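## Task

Take the loose end of the black network patch cord and push it into the port beneath the yellow label until it clicks and latches, with the plug's latch clip on top. The cord must have stopped moving shortly after you finish, or the task fails.

## Robot and tools

Robot: two arms, left_arm and right_arm, each with a two-finger parallel gripper. In the scene frame the origin is at table-top height, midway between the nominal arm bases. +z points up, +x points out over the table, and left_arm is on the +y side. Image left and right do not match arm names. The calibrated bases are left_arm (-0.017, +0.459, +0.023) m and right_arm (-0.044, -0.322, +0.023) m, both with almost no rotation. A camera stand is fixed behind the arms.

Gripper geometry: the fingers point along the gripper's +z axis and close along its x axis. end_effector_position is the point between the pads, and the fingertips reach 17.5 mm past it. A block sticks out about 10 cm toward the gripper's -y side.

Frames: hand positions, quaternions (wxyz), velocities and targets are reported in each arm's own base frame. Fixed cameras and the table use the scene frame. Offsets run along the arm's base axes, and rotations turn about the Hand target's position.

execute_actions(actions, cameras): actions is a list of actions. Each action is a table of up to 15 rows, one row per 1/30 s step; if it is shorter, the last row is held. Every row has 18 numbers in [-1, 1], covering both arms even if one stays still. The order is left dx, dy, dz, rx, ry, rz, left gripper position, force_limit, speed, then the same nine for the right arm. dx..rz are offsets from the arm's Hand target at the start of that action, not from the previous row. 1.0 equals 0.6 m, or 180 degrees for rx, ry, rz, which together form one rotation vector. Sending the same offset again moves the arm further. Six zeros re-command the current Hand target. An empty list returns images and the full state. cameras: a list of names, ["all"], or [].

Gripper numbers are absolute commands, not offsets.
- position: +1 is fully open (50 mm), about -0.65 is where the pads meet, and -1 means grip until blocked.
- force_limit: -1 is about 20 N, 0 about 102 N, +1 about 185 N per pad.
- speed: -1 is 20 mm/s, 0 is 85, +1 is 150.
- force_limit and speed start at +1.
- To leave a gripper alone, resend its last three numbers; a 0 is itself a command.
- A new force_limit or speed only applies once position changes by at least 0.01.

move(target, speed, blend, stop_force, zero, blocking, cameras): target is one 18-number row, or a list of up to 15 rows. Every row is an offset from the same starting Hand targets, in the layout and scale used above. The gripper moves in a straight line with no obstacle avoidance.
- speed: m/s, from 0.002 to 3.6, default 0.25; rotation is limited to twice that in rad/s. Give one value, or one per target.
- blend: corner rounding in m for a list; 0 stops at each target.
- stop_force: 3 to 120 N. It ends an arm's path when the wrist sensor feels that much push against its motion. Leave it out when backing away from a contact, and do not rely on it while the gripper turns.
- zero: rezero before the move (default true).
- blocking=false returns after about 0.5 s and cannot be combined with stop_force.
- In a list, keep the finger numbers the same on every row.
- Moves last at least 0.5 s and at most 10 s.
- The result adds a "move:" line with the ending (done, off_target, moving, held, fault) and any limits (paced = pose clipped, held = steps withheld).

wait(seconds 0 to 10): lets time pass while each arm holds its last command. stop(): brakes a running move; the fingers keep going. zoom_image(camera, region [x0, y0, x1, y1] in image pixels, at most 504 x 504): gives a closer look at the latest image from cam_head_left, cam_head_right, cam_high, cam_low, cam_left_wrist or cam_right_wrist, all 896x504. zero_wrist_force(arm): makes the current wrist reading the new zero, including for stop_force. finished_scene(scene): ends the current scene, with that scene's number; it cannot be undone.

Reading results:
- Hand target is the last commanded pose after clipping, and the next offsets start from it. The gripper often rests a little short of it; resend or add the missing distance.
- Orientation commands are clipped to within 32 degrees of the measured orientation at each step.
- object_status: 0 moving, 1 blocked while opening, 2 blocked while closing (a grip), 3 at the commanded position or pads met (likely empty). Check for 2 after gripping.
- Finger opening in mm is about (250 - position_measured) x 0.202.
- Wrist force and torque are in the end effector's own axes. A push on a surface reads as force coming back into the hand. The sensor is zeroed at scene start and can drift.
- Joint torques include the arm's own weight.
- Joint velocities that read within noise mean that arm is still.
- MOTOR HOT appears at 70 °C; at 85 °C that arm brakes for 30 to 60 s. Avoid long stretched-out poses or pushing toward poses the arm cannot reach.
- Camera calibration lines use OpenCV conventions. Wrist-camera poses follow the arm's joints and may lag during motion.

What to avoid:
- A contact torque at a joint limit (138 N m for the shoulder and elbow joints, 25.7 N m for the wrist joints) stops the arm for 10 s. So does an outside force of roughly 150 N (give or take 25).
- The arms are stiff, so a target only slightly beyond a firm contact can fault. Approach slowly, use a modest stop_force, and after pressing, command back away from the contact.
- Keep the arms from hitting or squeezing each other. Never grip the other arm's fingers.
- Do not let anything drop or fall off the table, and do not release a part while it is still moving.
- Do not strike fixed or heavy objects.
- Guide paths around an arm's own base rather than close past it.
- Before finishing, let go gently so the cord is seated, latched and at rest.

Each tool is called by a JSON object that holds its "api" and its "payload", one argument or row to a line.

## Session

{"api": "execute_actions", "payload": {
  "actions": [],
  "cameras": ["cam_head_left","cam_head_right","cam_high"]
}}

{"api": "zoom_image", "payload": {
  "camera": "cam_head_left",
  "region": [350, 230, 550, 390]
}}

{"api": "zoom_image", "payload": {
  "camera": "cam_high",
  "region": [370, 200, 620, 350]
}}

Scene clock: 0.00 s.
left_arm: end_effector_position=(+0.9631, -0.0032, +0.3654) position_measured=3 object_status=3 end_effector_quat_wxyz=(-0.320, +0.713, -0.401, +0.478) | right_arm: end_effector_position=(+0.2701, -0.2216, +0.3631) position_measured=3 object_status=3 end_effector_quat_wxyz=(-0.169, -0.514, +0.721, +0.432)
Joint positions: left_arm=[-0.217 -0.801 1.08 -3.061 -1.294 2.572] | right_arm=[2.735 -1.8 -1.302 -2.569 1.712 2.994]
Joint velocities: within noise
Joint torques (N m): no reading
Motor temperatures (°C): left_arm=[33 32 33 39 39 38] | right_arm=[32 33 31 40 42 43]
Wrist force (N): no reading
Wrist torque (N m): no reading
Wrist force, peak (N): no reading
Hand target: left_arm +0.9631, -0.0032, +0.3654; -0.320, +0.713, -0.401, +0.478 | right_arm +0.2701, -0.2216, +0.3631; -0.169, -0.514, +0.721, +0.432
Tool commands: left_gripper/position=+1.0 left_gripper/force_limit=+1.0 left_gripper/speed=+1.0 right_gripper/position=+1.0 right_gripper/force_limit=+1.0 right_gripper/speed=+1.0
Images, in order (width x height): cam_head_left 896x504, cam_head_right 896x504, cam_high 896x504.

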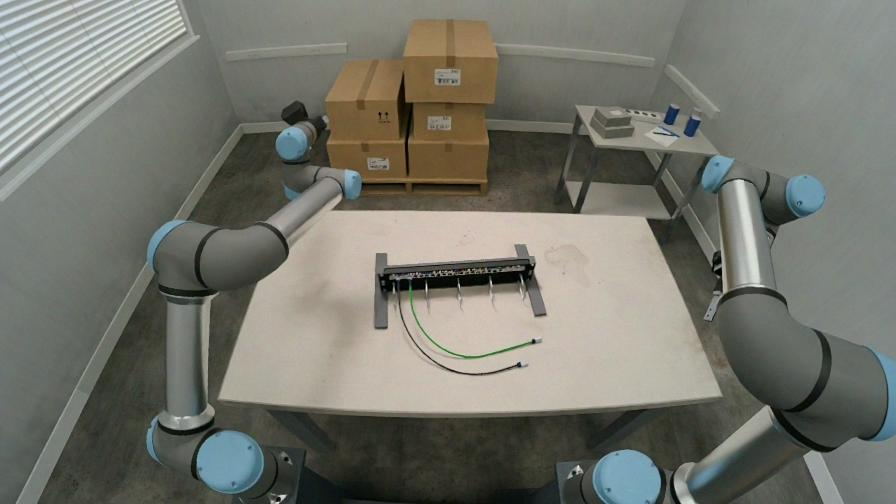

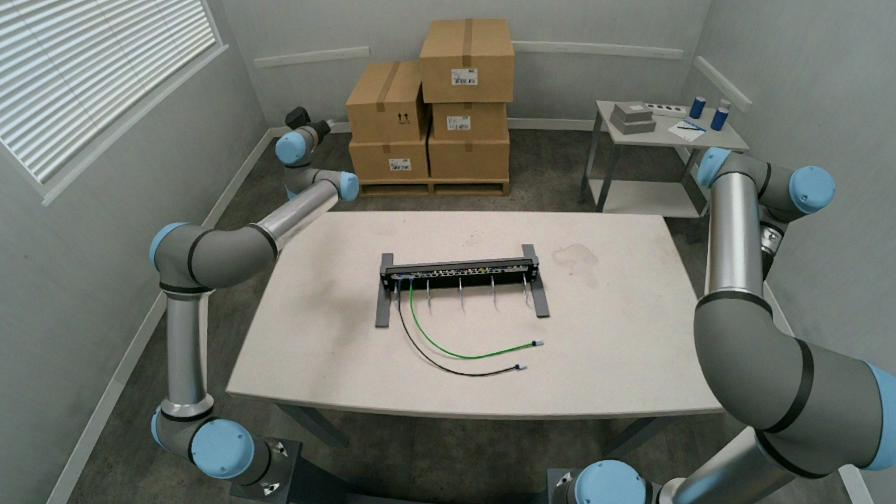

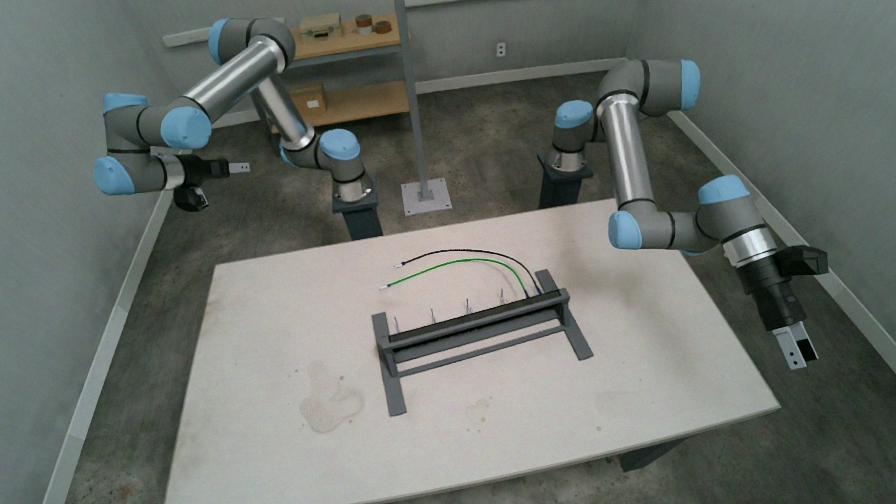

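Scaled by 2.520 from the camera's 896x504 image, which has a finer 1280x720 frame.

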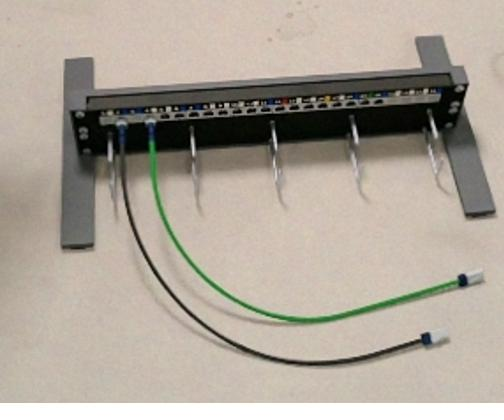

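Scaled by 2.016 from the camera's 896x504 image, which has a finer 1280x720 frame.

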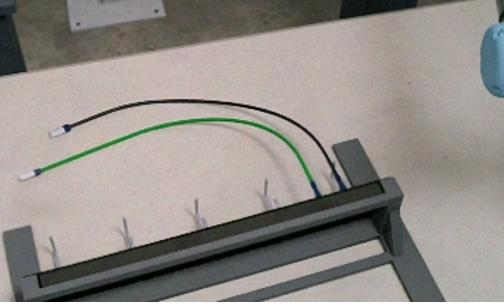

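{"api": "move", "payload": {
  "target": [
    [0,0,0,0,0,0,1,1,1,0.183,0.286,-0.1,-0.19,-0.085,-0.176,1,1,1],
    [0,0,0,0,0,0,1,1,1,0.14,0.594,-0.3885,-0.3766,-0.1692,-0.3514,1,1,1]
  ],
  "speed": 0.35,
  "blend": 0.05,
  "cameras": ["cam_right_wrist","cam_head_left"]
}}

{"api": "zoom_image", "payload": {
  "camera": "cam_right_wrist",
  "region": [350, 150, 550, 350]
}}

Scene clock: 38.63 s.
left_arm: end_effector_position=(+0.9631, -0.0032, +0.3654) position_measured=3 object_status=3 end_effector_quat_wxyz=(-0.320, +0.713, -0.401, +0.478) | right_arm: end_effector_position=(+0.3541, +0.1348, +0.1300) position_measured=3 object_status=3 end_effector_quat_wxyz=(+0.000, +0.000, +0.991, -0.130)
Joint positions: left_arm=[-0.217 -0.801 1.08 -3.061 -1.294 2.572] | right_arm=[3.993 -1.43 -2.198 -1.282 1.399 5.581]
Joint torques (N m): left_arm=[-0.72 -56.02 -27.49 -2.84 0.26 -0.01] | right_arm=[9.57 10.05 18.26 0.22 0.57 1.87]
Wrist force (N): left_arm=[-0.2 0.1 0.0] | right_arm=[-3.1 0.9 2.8]
Wrist torque (N m): left_arm=[0.02 0.03 0.00] | right_arm=[-0.21 0.47 0.10]
Wrist force, peak (N): left_arm=[-0.5 0.2 0.5] | right_arm=[-2.5 4.3 4.4]
Hand target: left_arm +0.9631, -0.0032, +0.3654; -0.320, +0.713, -0.401, +0.478 | right_arm +0.3541, +0.1348, +0.1300; +0.000, +0.000, +0.991, -0.130
Off the commanded pose: left_arm 0.000 m, 0 deg | right_arm 0.000 m, 0 deg.
move: done
camera_calibration:
cam_right_wrist: T_world_to_cam=[[-0.999972, -0.00732599, -0.00131325, 0.360137], [-0.00740377, 0.997164, 0.0748969, -0.121904], [0.00076083, 0.0749046, -0.99719, 0.24593], [0, 0, 0, 1]] pos_world=[0.359038, 0.105776, 0.254842]
Images, in order (width x height): cam_head_left 896x504, cam_right_wrist 896x504.

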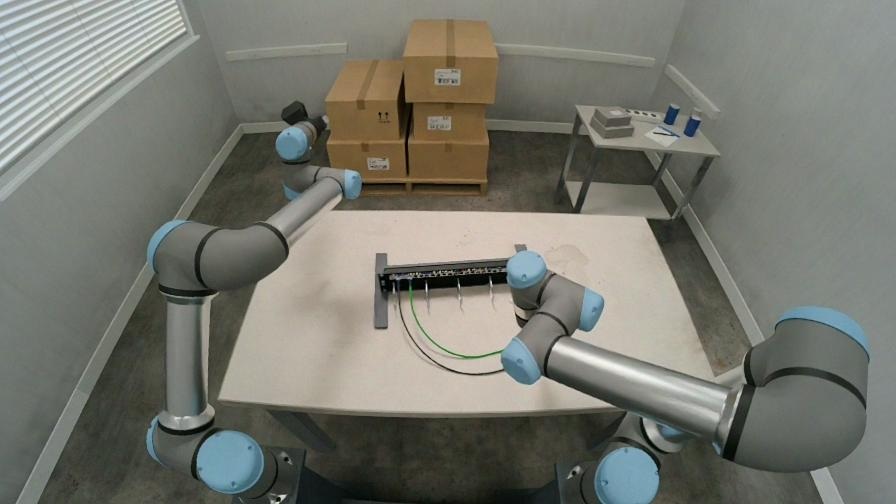

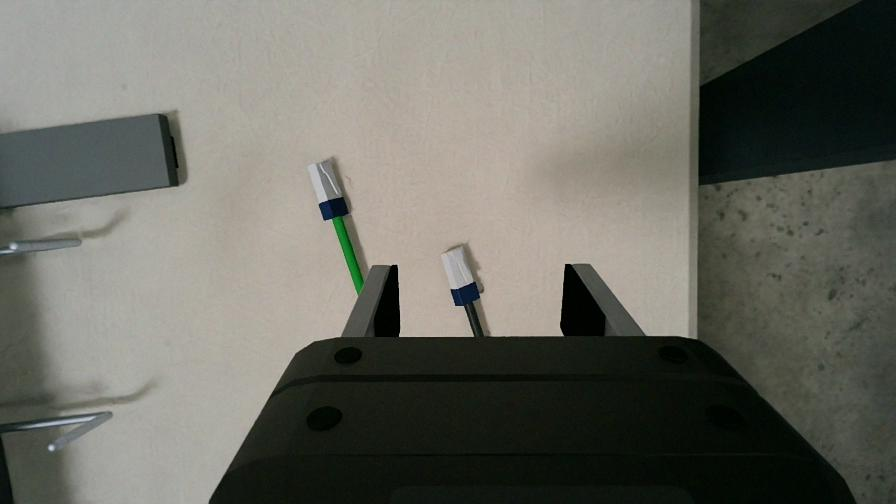

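Scaled by 2.520 from the camera's 896x504 image, which has a finer 1280x720 frame.

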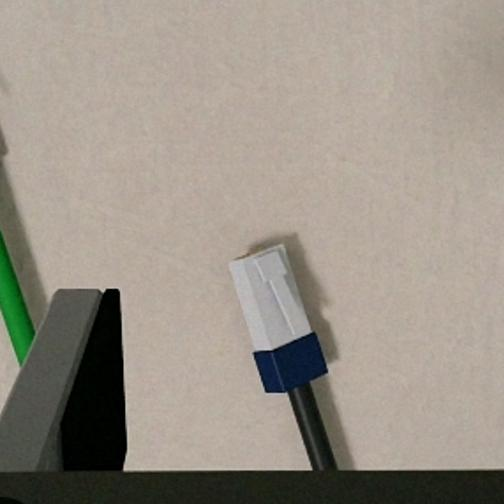

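{"api": "zoom_image", "payload": {
  "camera": "cam_right_wrist",
  "region": [425, 230, 505, 330]
}}

{"api": "zoom_image", "payload": {
  "camera": "cam_right_wrist",
  "region": [290, 145, 370, 245]
}}

Scaled by 5.040 from the camera's 896x504 image, which has a finer 1280x720 frame.

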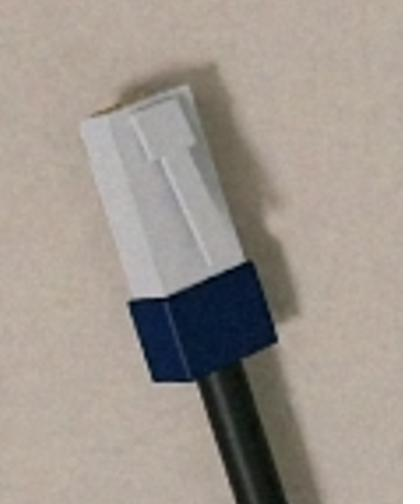

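Scaled by 5.040 from the camera's 896x504 image, which has a finer 1280x720 frame.

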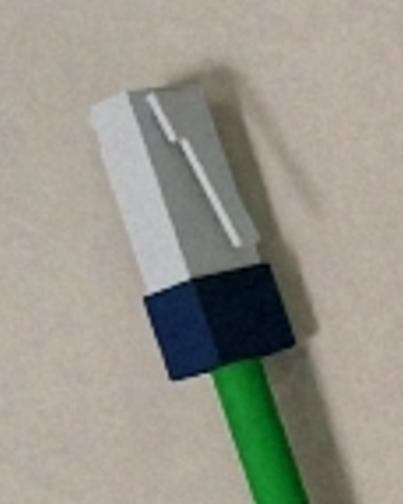

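{"api": "move", "payload": {
  "target": [-0.772,-0.412,-0.01,0.2175,0.0739,-0.5006,1,1,1,0.0297,-0.0707,-0.1167,0.2482,0.0369,0.0891,0.34,1,0],
  "speed": 0.35,
  "cameras": ["cam_right_wrist","cam_head_left"]
}}

{"api": "zoom_image", "payload": {
  "camera": "cam_right_wrist",
  "region": [380, 200, 580, 350]
}}

Scene clock: 349.43 s.
left_arm: end_effector_position=(+0.5000, -0.2505, +0.3596) position_measured=3 object_status=3 end_effector_quat_wxyz=(+0.051, -0.137, +0.930, -0.338) | right_arm: end_effector_position=(+0.3720, +0.0923, +0.0600) position_measured=101 object_status=3 end_effector_quat_wxyz=(-0.038, -0.142, +0.955, +0.256)
Joint positions: left_arm=[-0.493 -1.639 1.843 -2.311 -2.041 3.795] | right_arm=[3.395 -1.654 -2.356 -0.726 2.094 4.665]
Joint torques (N m): left_arm=[5.37 -13.09 -23.9 -1.92 -1.07 -0.16] | right_arm=[5.48 20.95 9.53 0.44 -0.59 -0.32]
Wrist force (N): left_arm=[0.3 0.0 -1.5] | right_arm=[-1.5 0.3 1.5]
Wrist torque (N m): left_arm=[0.09 0.16 0.10] | right_arm=[0.03 0.21 -0.02]
Wrist force, peak (N): left_arm=[2.4 -0.8 -1.0] | right_arm=[-3.3 1.4 3.0]
Hand target: left_arm +0.4999, -0.2504, +0.3594; +0.051, -0.137, +0.930, -0.338 | right_arm +0.3719, +0.0923, +0.0600; -0.038, -0.142, +0.955, +0.256
Off the commanded pose: left_arm 0.000 m, 0 deg | right_arm 0.000 m, 0 deg.
move: done
camera_calibration:
cam_right_wrist: T_world_to_cam=[[-0.955488, -0.294969, -0.00606511, 0.387873], [-0.196776, 0.621825, 0.758033, -0.0100508], [-0.219825, 0.725484, -0.652188, 0.180549], [0, 0, 0, 1]] pos_world=[0.40832, -0.0103253, 0.127724]
Images, in order (width x height): cam_head_left 896x504, cam_right_wrist 896x504.

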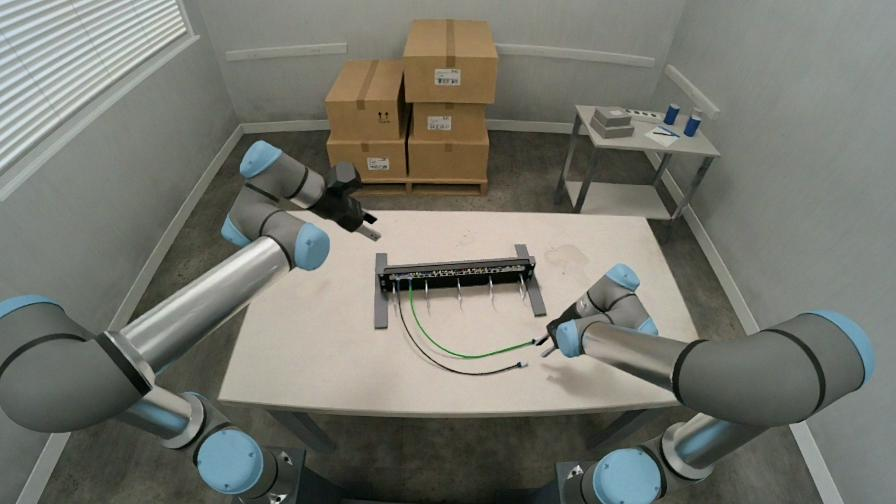

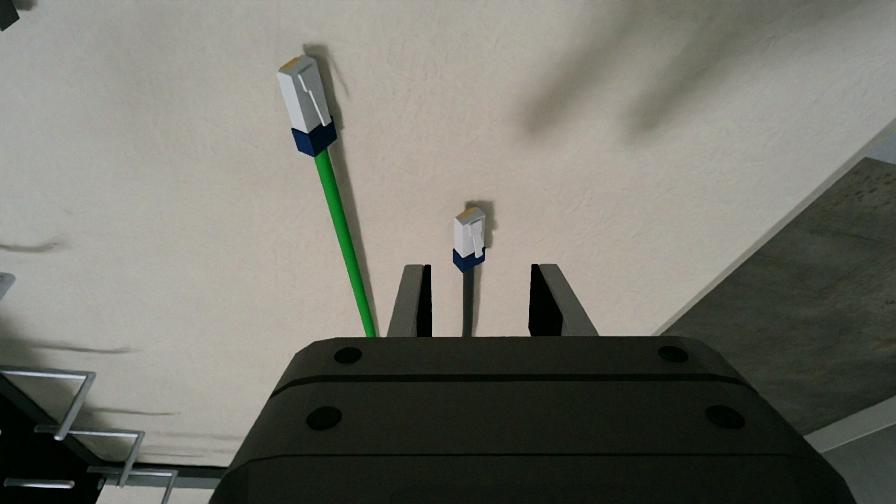

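Scaled by 2.520 from the camera's 896x504 image, which has a finer 1280x720 frame.

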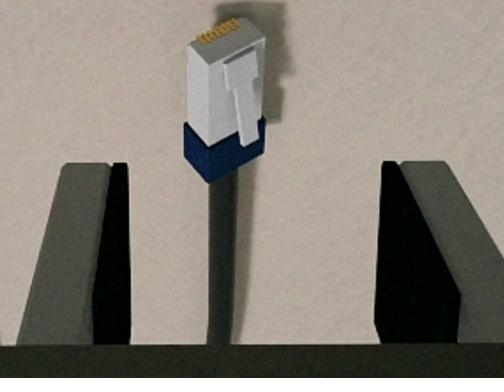

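{"api": "move", "payload": {
  "target": [
    [0,0,0,0,0,0,1,1,1,-0.0123,0.0407,-0.071,0,0,0,0.34,1,0],
    [0,0,0,0,0,0,1,1,1,-0.0173,0.0572,-0.1017,0,0,0,0.34,1,0]
  ],
  "speed": [0.1,0.012],
  "stop_force": 4,
  "cameras": ["cam_right_wrist"]
}}

{"api": "zoom_image", "payload": {
  "camera": "cam_right_wrist",
  "region": [380, 200, 580, 350]
}}

Scene clock: 377.70 s.
left_arm: end_effector_position=(+0.4999, -0.2504, +0.3594) position_measured=3 object_status=3 end_effector_quat_wxyz=(+0.051, -0.137, +0.930, -0.338) | right_arm: end_effector_position=(+0.3615, +0.1267, -0.0011) position_measured=101 object_status=3 end_effector_quat_wxyz=(-0.038, -0.142, +0.955, +0.256)
Joint positions: left_arm=[-0.493 -1.639 1.843 -2.311 -2.041 3.795] | right_arm=[3.489 -1.825 -2.44 -0.416 2.094 4.773]
Joint torques (N m): left_arm=[12.01 -11.41 -19.29 -1.85 -2.05 2.2] | right_arm=[-7 29.98 19.82 0.73 -1.41 -1.93]
Wrist force (N): left_arm=[0.3 0.2 -1.6] | right_arm=[-1.5 0.5 1.2]
Wrist torque (N m): left_arm=[0.13 0.16 0.09] | right_arm=[0.04 0.21 0.03]
Wrist force, peak (N): left_arm=[0.3 -0.1 -1.8] | right_arm=[-1.6 0.3 2.3]
Hand target: left_arm +0.4999, -0.2504, +0.3594; +0.051, -0.137, +0.930, -0.338 | right_arm +0.3615, +0.1267, -0.0011; -0.038, -0.142, +0.955, +0.256
Off the commanded pose: left_arm 0.000 m, 0 deg | right_arm 0.000 m, 0 deg.
move: done
camera_calibration:
cam_right_wrist: T_world_to_cam=[[-0.955442, -0.295116, -0.00609609, 0.387575], [-0.19689, 0.621775, 0.758044, 0.0129164], [-0.21992, 0.725467, -0.652175, 0.113546], [0, 0, 0, 1]] pos_world=[0.397819, 0.0239741, 0.0666236]
Images, in order (width x height): cam_right_wrist 896x504.

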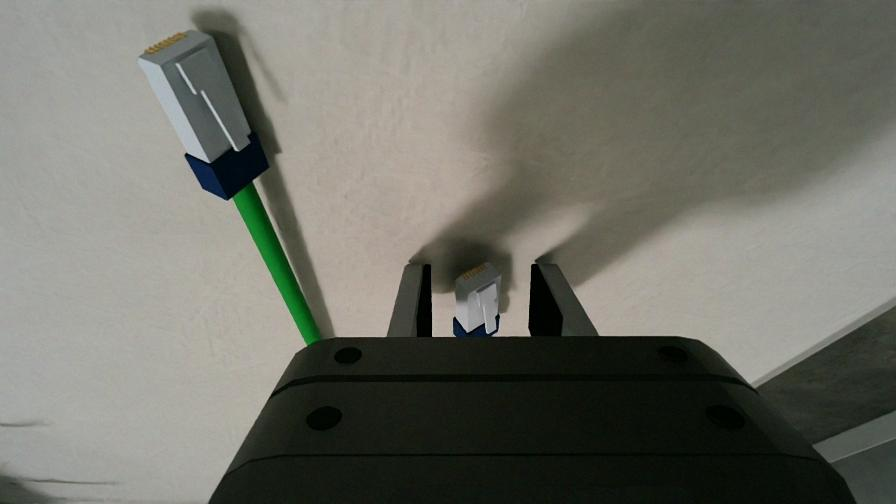

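Scaled by 2.520 from the camera's 896x504 image, which has a finer 1280x720 frame.

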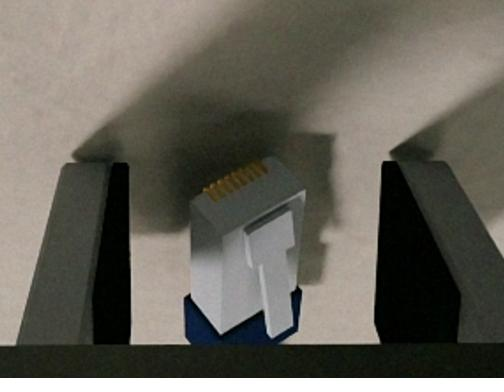

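{"api": "move", "payload": {
  "target": [0,0,0,0,0,0,1,1,1,0.0007,-0.0024,0,0,0,0,-1,-0.75,-1],
  "speed": 0.02,
  "cameras": ["cam_right_wrist"]
}}

{"api": "zoom_image", "payload": {
  "camera": "cam_right_wrist",
  "region": [420, 230, 540, 340]
}}

Scene clock: 391.17 s.
left_arm: end_effector_position=(+0.4999, -0.2504, +0.3594) position_measured=3 object_status=3 end_effector_quat_wxyz=(+0.051, -0.137, +0.930, -0.338) | right_arm: end_effector_position=(+0.3619, +0.1252, -0.0011) position_measured=192 object_status=2 end_effector_quat_wxyz=(-0.038, -0.142, +0.955, +0.256)
Joint positions: left_arm=[-0.493 -1.639 1.843 -2.311 -2.041 3.795] | right_arm=[3.485 -1.825 -2.439 -0.42 2.094 4.768]
Joint torques (N m): left_arm=[11.92 -11.23 -19.81 -2.78 -2.08 1.9] | right_arm=[6.64 29.4 16.5 3.8 3.13 1.58]
Wrist force (N): left_arm=[0.4 0.2 -1.4] | right_arm=[-1.8 0.6 1.0]
Wrist torque (N m): left_arm=[0.12 0.13 0.09] | right_arm=[0.03 0.23 0.21]
Wrist force, peak (N): left_arm=[0.2 0.0 -1.9] | right_arm=[-2.1 0.6 1.1]
Hand target: left_arm +0.4999, -0.2504, +0.3594; +0.051, -0.137, +0.930, -0.338 | right_arm +0.3619, +0.1252, -0.0011; -0.038, -0.142, +0.955, +0.256
Off the commanded pose: left_arm 0.000 m, 0 deg | right_arm 0.000 m, 0 deg.
move: done
camera_calibration:
cam_right_wrist: T_world_to_cam=[[-0.955461, -0.295056, -0.00602358, 0.38764], [-0.196798, 0.621802, 0.758045, 0.0138477], [-0.21992, 0.725468, -0.652174, 0.114672], [0, 0, 0, 1]] pos_world=[0.398319, 0.0225743, 0.0666239]
Images, in order (width x height): cam_right_wrist 896x504.

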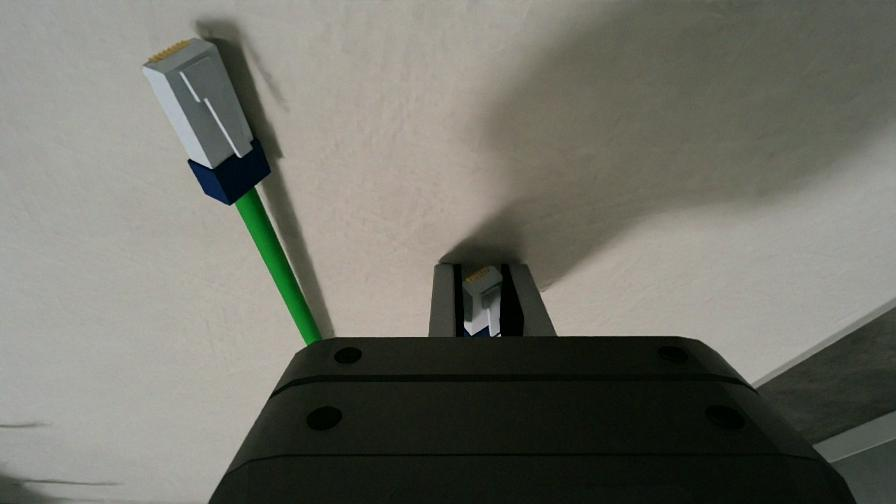

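Scaled by 4.200 from the camera's 896x504 image, which has a finer 1280x720 frame.

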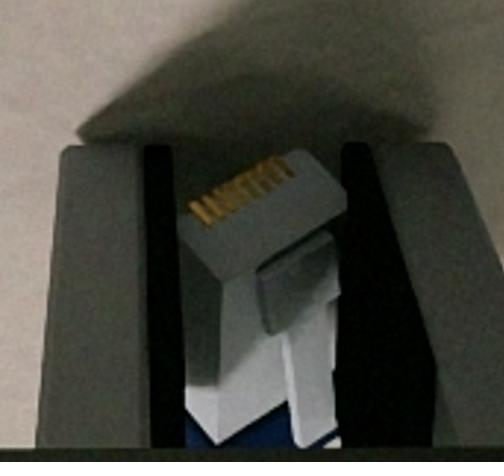

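{"api": "move", "payload": {
  "target": [
    [0,0,0,0,0,0,1,1,1,0,0.01,0.07,0,0,0,-1,-0.75,-1],
    [-0.1,-0.1,0,0,0,0,1,1,1,0.0635,0.208,0.252,-0.055,0.181,0,-1,-0.75,-1]
  ],
  "speed": [0.08,0.15],
  "blend": 0.01,
  "cameras": ["cam_right_wrist","cam_left_wrist","cam_head_left"]
}}

{"api": "zoom_image", "payload": {
  "camera": "cam_right_wrist",
  "region": [420, 230, 540, 340]
}}

Scene clock: 426.17 s.
left_arm: end_effector_position=(+0.4399, -0.3105, +0.3594) position_measured=3 object_status=3 end_effector_quat_wxyz=(+0.051, -0.137, +0.930, -0.338) | right_arm: end_effector_position=(+0.4000, +0.2500, +0.1501) position_measured=192 object_status=2 end_effector_quat_wxyz=(-0.316, -0.061, +0.925, +0.203)
Joint positions: left_arm=[-0.692 -1.73 1.939 -2.39 -1.933 3.613] | right_arm=[3.657 -1.884 -1.751 -1.546 2.207 4.94]
Joint torques (N m): left_arm=[12.49 -7.45 -37.79 -0.98 -2.61 2.5] | right_arm=[-8.66 35.04 28.24 0.95 -1.57 -1.95]
Wrist force (N): left_arm=[0.2 0.6 -1.1] | right_arm=[-3.1 1.1 1.4]
Wrist torque (N m): left_arm=[0.15 0.19 0.01] | right_arm=[0.06 0.26 0.28]
Wrist force, peak (N): left_arm=[0.2 0.7 -1.9] | right_arm=[-3.7 2.7 0.9]
Hand target: left_arm +0.4399, -0.3104, +0.3594; +0.051, -0.137, +0.930, -0.338 | right_arm +0.4000, +0.2500, +0.1501; -0.316, -0.061, +0.925, +0.203
Off the commanded pose: left_arm 0.000 m, 0 deg | right_arm 0.000 m, 0 deg.
move: done
camera_calibration:
cam_left_wrist: T_world_to_cam=[[-0.951695, -0.307043, 0.00131782, 0.332748], [-0.288812, 0.893714, -0.343311, 0.547489], [0.104234, -0.327108, -0.939221, 0.324323], [0, 0, 0, 1]] pos_world=[0.440991, -0.281042, 0.492132]
cam_right_wrist: T_world_to_cam=[[-0.794663, -0.24634, 0.554822, 0.301061], [0.2104, 0.745543, 0.632374, -0.34589], [-0.569423, 0.619259, -0.540626, 0.280681], [0, 0, 0, 1]] pos_world=[0.471843, 0.158225, 0.203439]
Images, in order (width x height): cam_head_left 896x504, cam_left_wrist 896x504, cam_right_wrist 896x504.

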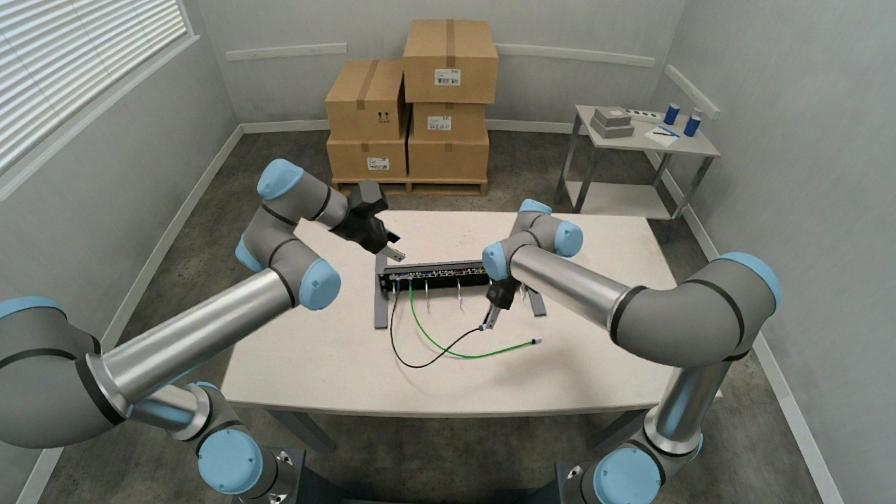

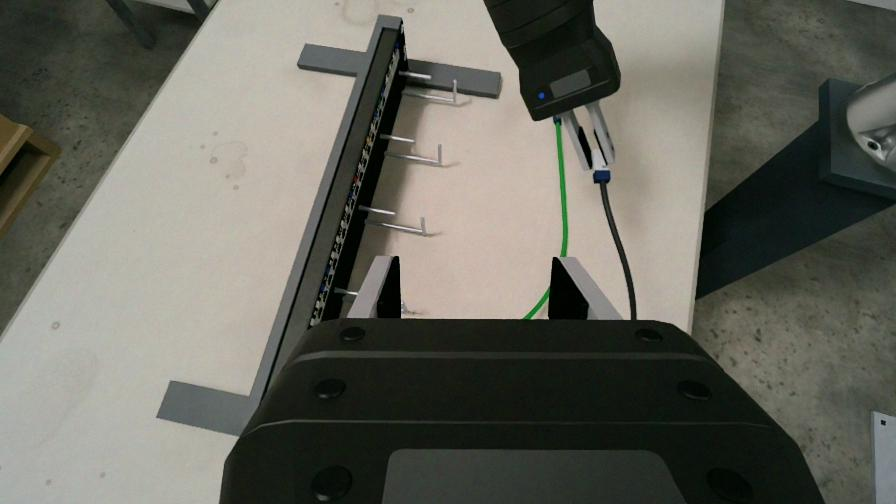

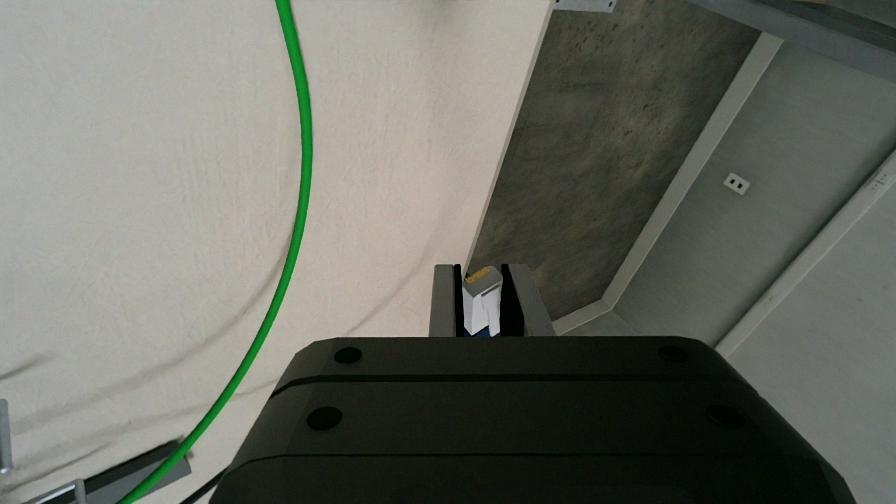

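Scaled by 4.200 from the camera's 896x504 image, which has a finer 1280x720 frame.

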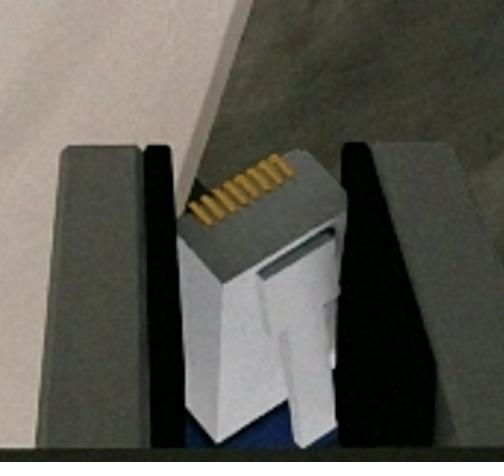

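{"api": "zoom_image", "payload": {
  "camera": "cam_left_wrist",
  "region": [550, 100, 650, 210]
}}

Scaled by 4.582 from the camera's 896x504 image, which has a finer 1280x720 frame.

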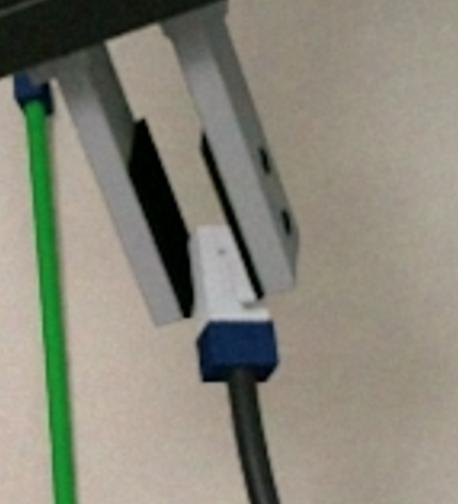

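{"api": "move", "payload": {
  "target": [-0.155,-0.237,-0.262,0,0,0,0.67,1,0,0,0,0,0,0,0,-1,-0.75,-1],
  "speed": 0.25,
  "cameras": ["cam_left_wrist","cam_right_wrist"]
}}

{"api": "zoom_image", "payload": {
  "camera": "cam_left_wrist",
  "region": [400, 120, 580, 330]
}}

Scene clock: 472.03 s.
left_arm: end_effector_position=(+0.3469, -0.4526, +0.2022) position_measured=52 object_status=3 end_effector_quat_wxyz=(+0.051, -0.137, +0.930, -0.338) | right_arm: end_effector_position=(+0.4000, +0.2500, +0.1501) position_measured=192 object_status=2 end_effector_quat_wxyz=(-0.316, -0.061, +0.925, +0.203)
Joint positions: left_arm=[-1.101 -1.53 2.22 -2.951 -1.683 3.279] | right_arm=[3.657 -1.884 -1.75 -1.546 2.207 4.94]
Joint torques (N m): left_arm=[-4.7 -18.27 -30.21 -5.61 -0.5 0.4] | right_arm=[-7.31 35.4 25.82 0.67 -1.49 -1.59]
Wrist force (N): left_arm=[-0.3 0.2 -1.4] | right_arm=[-2.9 1.3 1.4]
Wrist torque (N m): left_arm=[0.12 0.34 -0.02] | right_arm=[0.09 0.21 0.27]
Wrist force, peak (N): left_arm=[-1.8 0.0 -4.1] | right_arm=[-3.4 1.2 1.6]
Hand target: left_arm +0.3469, -0.4526, +0.2022; +0.051, -0.137, +0.930, -0.338 | right_arm +0.4000, +0.2500, +0.1501; -0.316, -0.061, +0.925, +0.203
Off the commanded pose: left_arm 0.000 m, 0 deg | right_arm 0.000 m, 0 deg.
move: done
camera_calibration:
cam_left_wrist: T_world_to_cam=[[-0.951668, -0.307126, 0.00135389, 0.200855], [-0.288937, 0.893793, -0.343, 0.59366], [0.104134, -0.326813, -0.939334, 0.140075], [0, 0, 0, 1]] pos_world=[0.348091, -0.423143, 0.334931]
cam_right_wrist: T_world_to_cam=[[-0.794635, -0.246239, 0.554907, 0.300934], [0.210509, 0.745576, 0.632299, -0.34592], [-0.569422, 0.61926, -0.540625, 0.280796], [0, 0, 0, 1]] pos_world=[0.471843, 0.158126, 0.20354]
Images, in order (width x height): cam_left_wrist 896x504, cam_right_wrist 896x504.

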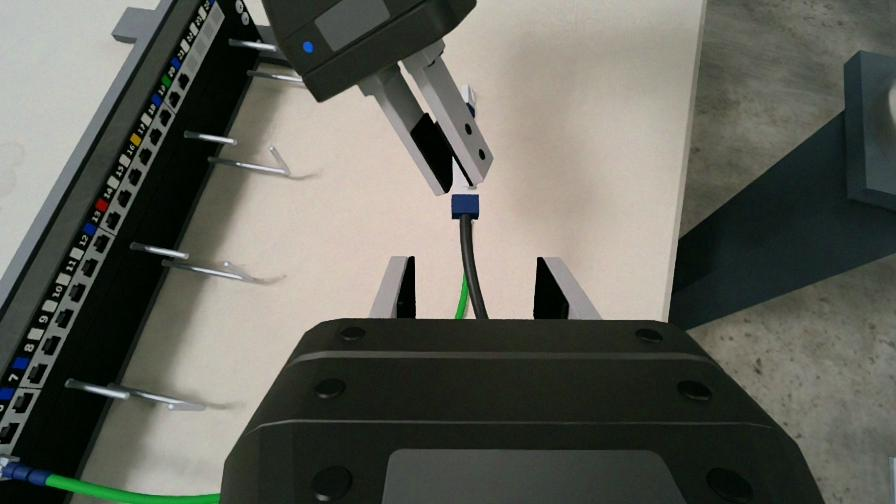

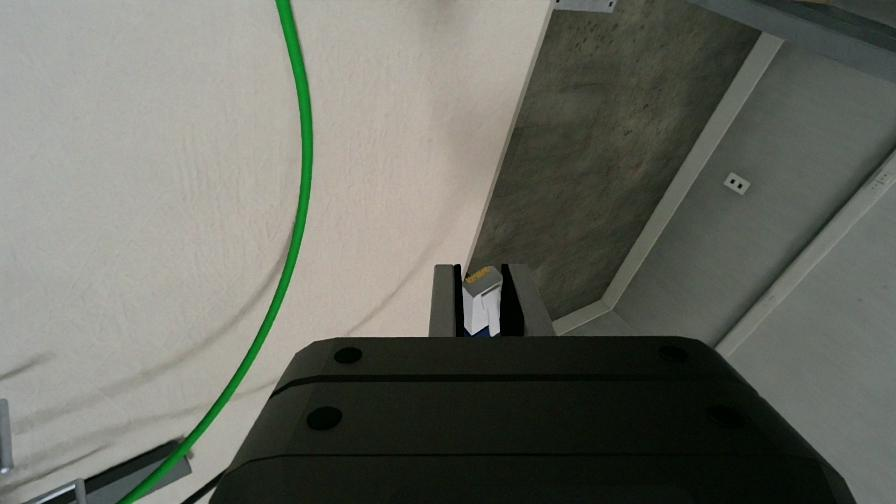

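Scaled by 2.400 from the camera's 896x504 image, which has a finer 1280x720 frame.

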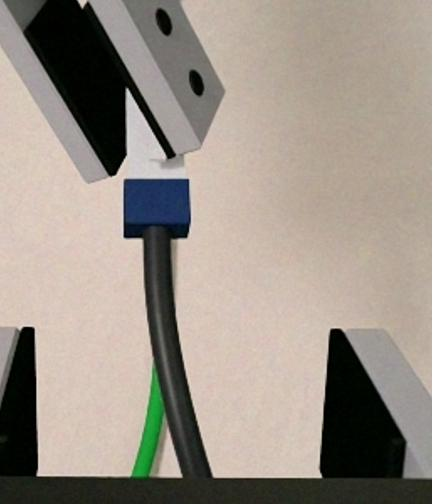

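{"api": "move", "payload": {
  "target": [
    [0.0203,-0.0628,-0.0825,0,0,0,0.67,1,0,0,0,0,0,0,0,-1,-0.75,-1],
    [0.025,-0.0782,-0.1017,0,0,0,0.67,1,0,0,0,0,0,0,0,-1,-0.75,-1]
  ],
  "speed": [0.1,0.04],
  "stop_force": 10,
  "cameras": ["cam_left_wrist","cam_right_wrist"]
}}

{"api": "zoom_image", "payload": {
  "camera": "cam_left_wrist",
  "region": [390, 120, 570, 330]
}}

{"api": "zoom_image", "payload": {
  "camera": "cam_right_wrist",
  "region": [400, 200, 560, 340]
}}

Scene clock: 523.27 s.
left_arm: end_effector_position=(+0.3619, -0.4996, +0.1412) position_measured=52 object_status=3 end_effector_quat_wxyz=(+0.051, -0.137, +0.930, -0.338) | right_arm: end_effector_position=(+0.4000, +0.2500, +0.1501) position_measured=192 object_status=2 end_effector_quat_wxyz=(-0.316, -0.061, +0.925, +0.203)
Joint positions: left_arm=[-1.119 -1.309 2.168 -3.121 -1.672 3.265] | right_arm=[3.657 -1.884 -1.75 -1.546 2.207 4.94]
Joint torques (N m): left_arm=[11.26 -41.95 -12.4 -1.18 -1 1.96] | right_arm=[-7.07 41.01 16.58 2.73 -1.09 0.14]
Wrist force (N): left_arm=[0.0 0.4 -0.8] | right_arm=[-3.1 1.2 1.2]
Wrist torque (N m): left_arm=[0.15 0.27 0.08] | right_arm=[0.07 0.26 0.27]
Wrist force, peak (N): left_arm=[-0.4 0.0 -3.2] | right_arm=[-3.3 1.6 1.3]
Hand target: left_arm +0.3619, -0.4996, +0.1412; +0.051, -0.137, +0.930, -0.338 | right_arm +0.4000, +0.2500, +0.1501; -0.316, -0.061, +0.925, +0.203
Off the commanded pose: left_arm 0.000 m, 0 deg | right_arm 0.000 m, 0 deg.
move: done
camera_calibration:
cam_left_wrist: T_world_to_cam=[[-0.951674, -0.307106, 0.00141171, 0.200774], [-0.288915, 0.893724, -0.3432, 0.619093], [0.104137, -0.327023, -0.939261, 0.0657344], [0, 0, 0, 1]] pos_world=[0.363091, -0.470142, 0.273931]
cam_right_wrist: T_world_to_cam=[[-0.794635, -0.246239, 0.554907, 0.300934], [0.210509, 0.745576, 0.632299, -0.34592], [-0.569422, 0.61926, -0.540625, 0.280796], [0, 0, 0, 1]] pos_world=[0.471843, 0.158126, 0.20354]
Images, in order (width x height): cam_left_wrist 896x504, cam_right_wrist 896x504.

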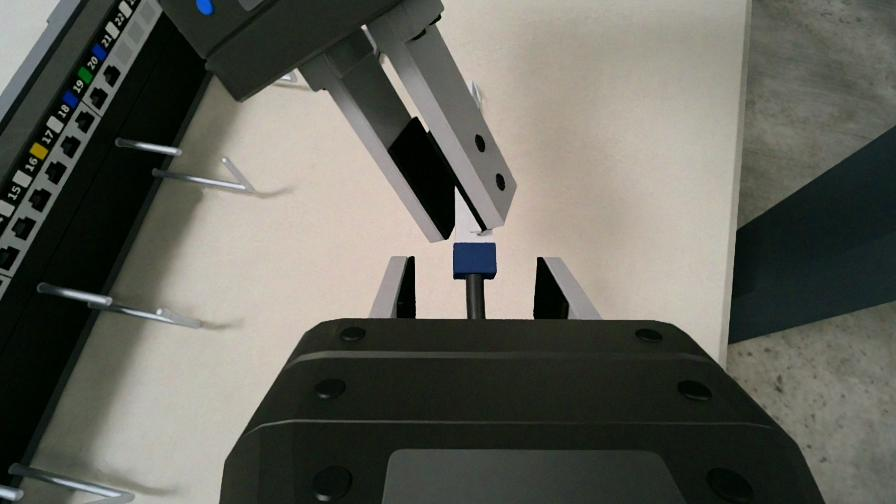

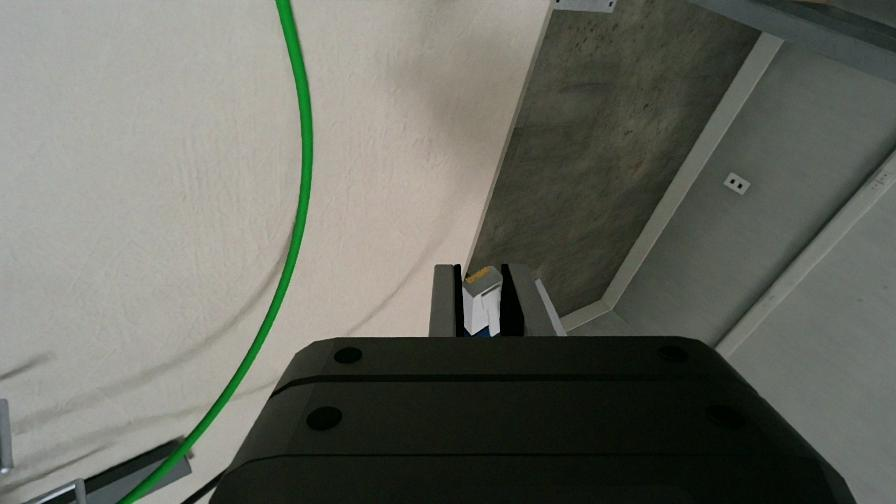

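Scaled by 2.400 from the camera's 896x504 image, which has a finer 1280x720 frame.

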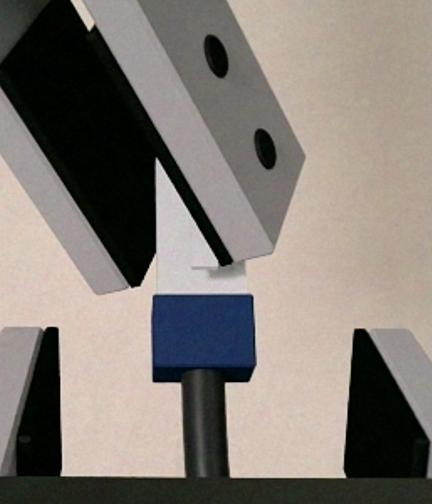

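Scaled by 3.150 from the camera's 896x504 image, which has a finer 1280x720 frame.

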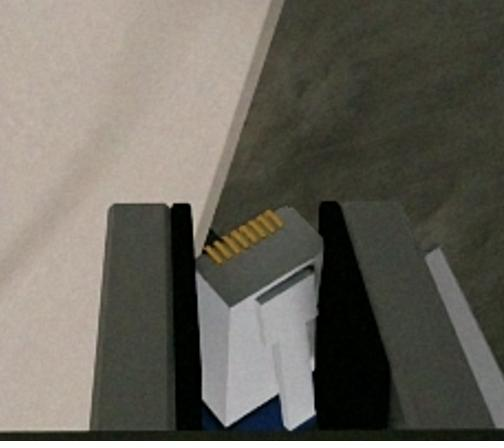

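{"api": "move", "payload": {
  "target": [0,0,0,0,0,0,-1,-0.6,-1,0,0,0,0,0,0,-1,-0.75,-1],
  "cameras": ["cam_left_wrist","cam_right_wrist"]
}}

{"api": "zoom_image", "payload": {
  "camera": "cam_left_wrist",
  "region": [390, 120, 570, 330]
}}

{"api": "zoom_image", "payload": {
  "camera": "cam_right_wrist",
  "region": [400, 200, 560, 340]
}}

Scene clock: 542.13 s.
left_arm: end_effector_position=(+0.3620, -0.4995, +0.1412) position_measured=194 object_status=2 end_effector_quat_wxyz=(+0.051, -0.137, +0.930, -0.338) | right_arm: end_effector_position=(+0.4000, +0.2500, +0.1501) position_measured=192 object_status=2 end_effector_quat_wxyz=(-0.316, -0.061, +0.925, +0.203)
Joint positions: left_arm=[-1.118 -1.309 2.168 -3.121 -1.672 3.265] | right_arm=[3.657 -1.884 -1.75 -1.546 2.207 4.94]
Joint torques (N m): left_arm=[4.68 -41.25 -13.27 -1.56 -1.02 2.1] | right_arm=[-6.44 39.63 15.51 2.76 -0.84 1.44]
Wrist force (N): left_arm=[-5.9 1.6 0.5] | right_arm=[2.1 0.4 3.1]
Wrist torque (N m): left_arm=[0.17 0.24 0.03] | right_arm=[0.13 0.42 0.20]
Wrist force, peak (N): left_arm=[-5.9 1.6 0.5] | right_arm=[2.5 0.5 3.3]
Hand target: left_arm +0.3619, -0.4996, +0.1412; +0.051, -0.137, +0.930, -0.338 | right_arm +0.4000, +0.2500, +0.1501; -0.316, -0.061, +0.925, +0.203
Off the commanded pose: left_arm 0.000 m, 0 deg | right_arm 0.000 m, 0 deg.
move: done
camera_calibration:
cam_left_wrist: T_world_to_cam=[[-0.951664, -0.307138, 0.00132265, 0.20078], [-0.288913, 0.893714, -0.343227, 0.619095], [0.104236, -0.327019, -0.939251, 0.0656977], [0, 0, 0, 1]] pos_world=[0.363091, -0.470142, 0.273932]
cam_right_wrist: T_world_to_cam=[[-0.794635, -0.246239, 0.554907, 0.300934], [0.210509, 0.745576, 0.632299, -0.34592], [-0.569422, 0.61926, -0.540625, 0.280796], [0, 0, 0, 1]] pos_world=[0.471843, 0.158126, 0.20354]
Images, in order (width x height): cam_left_wrist 896x504, cam_right_wrist 896x504.

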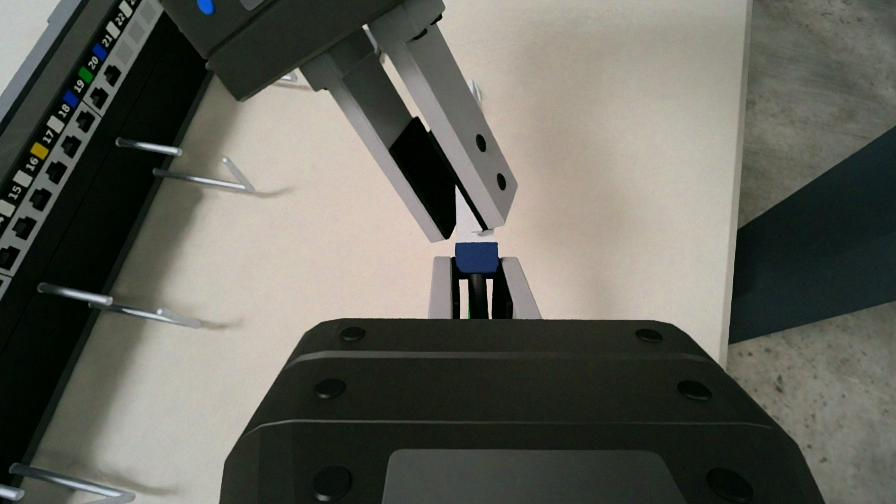

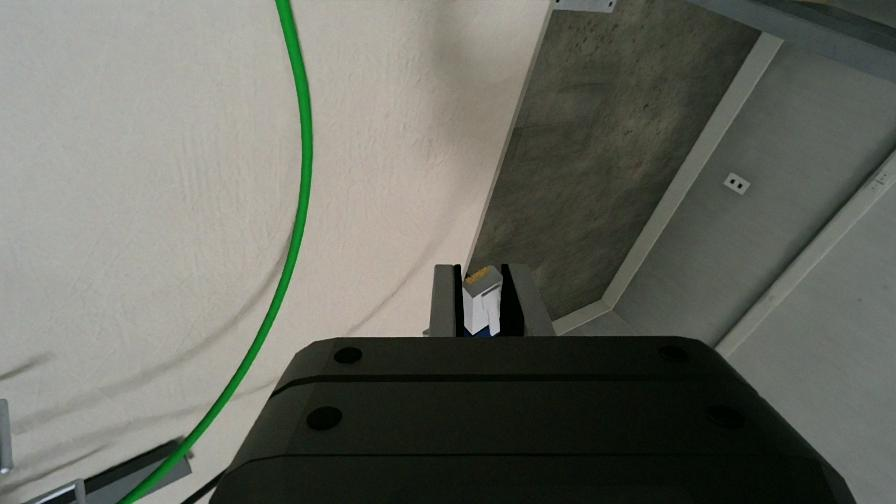

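Scaled by 2.400 from the camera's 896x504 image, which has a finer 1280x720 frame.

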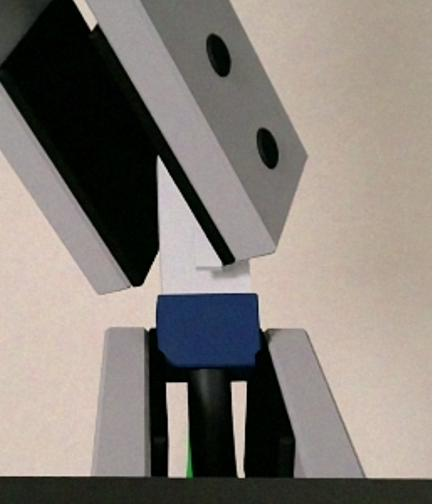

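Scaled by 3.150 from the camera's 896x504 image, which has a finer 1280x720 frame.

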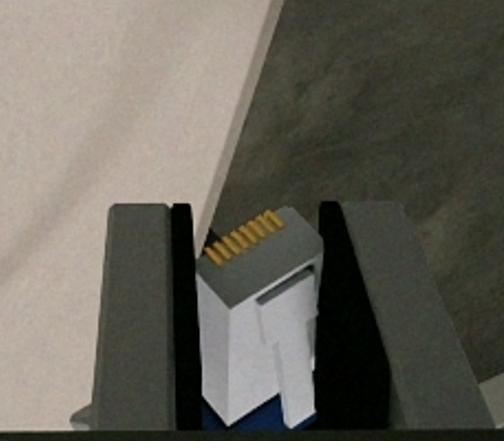

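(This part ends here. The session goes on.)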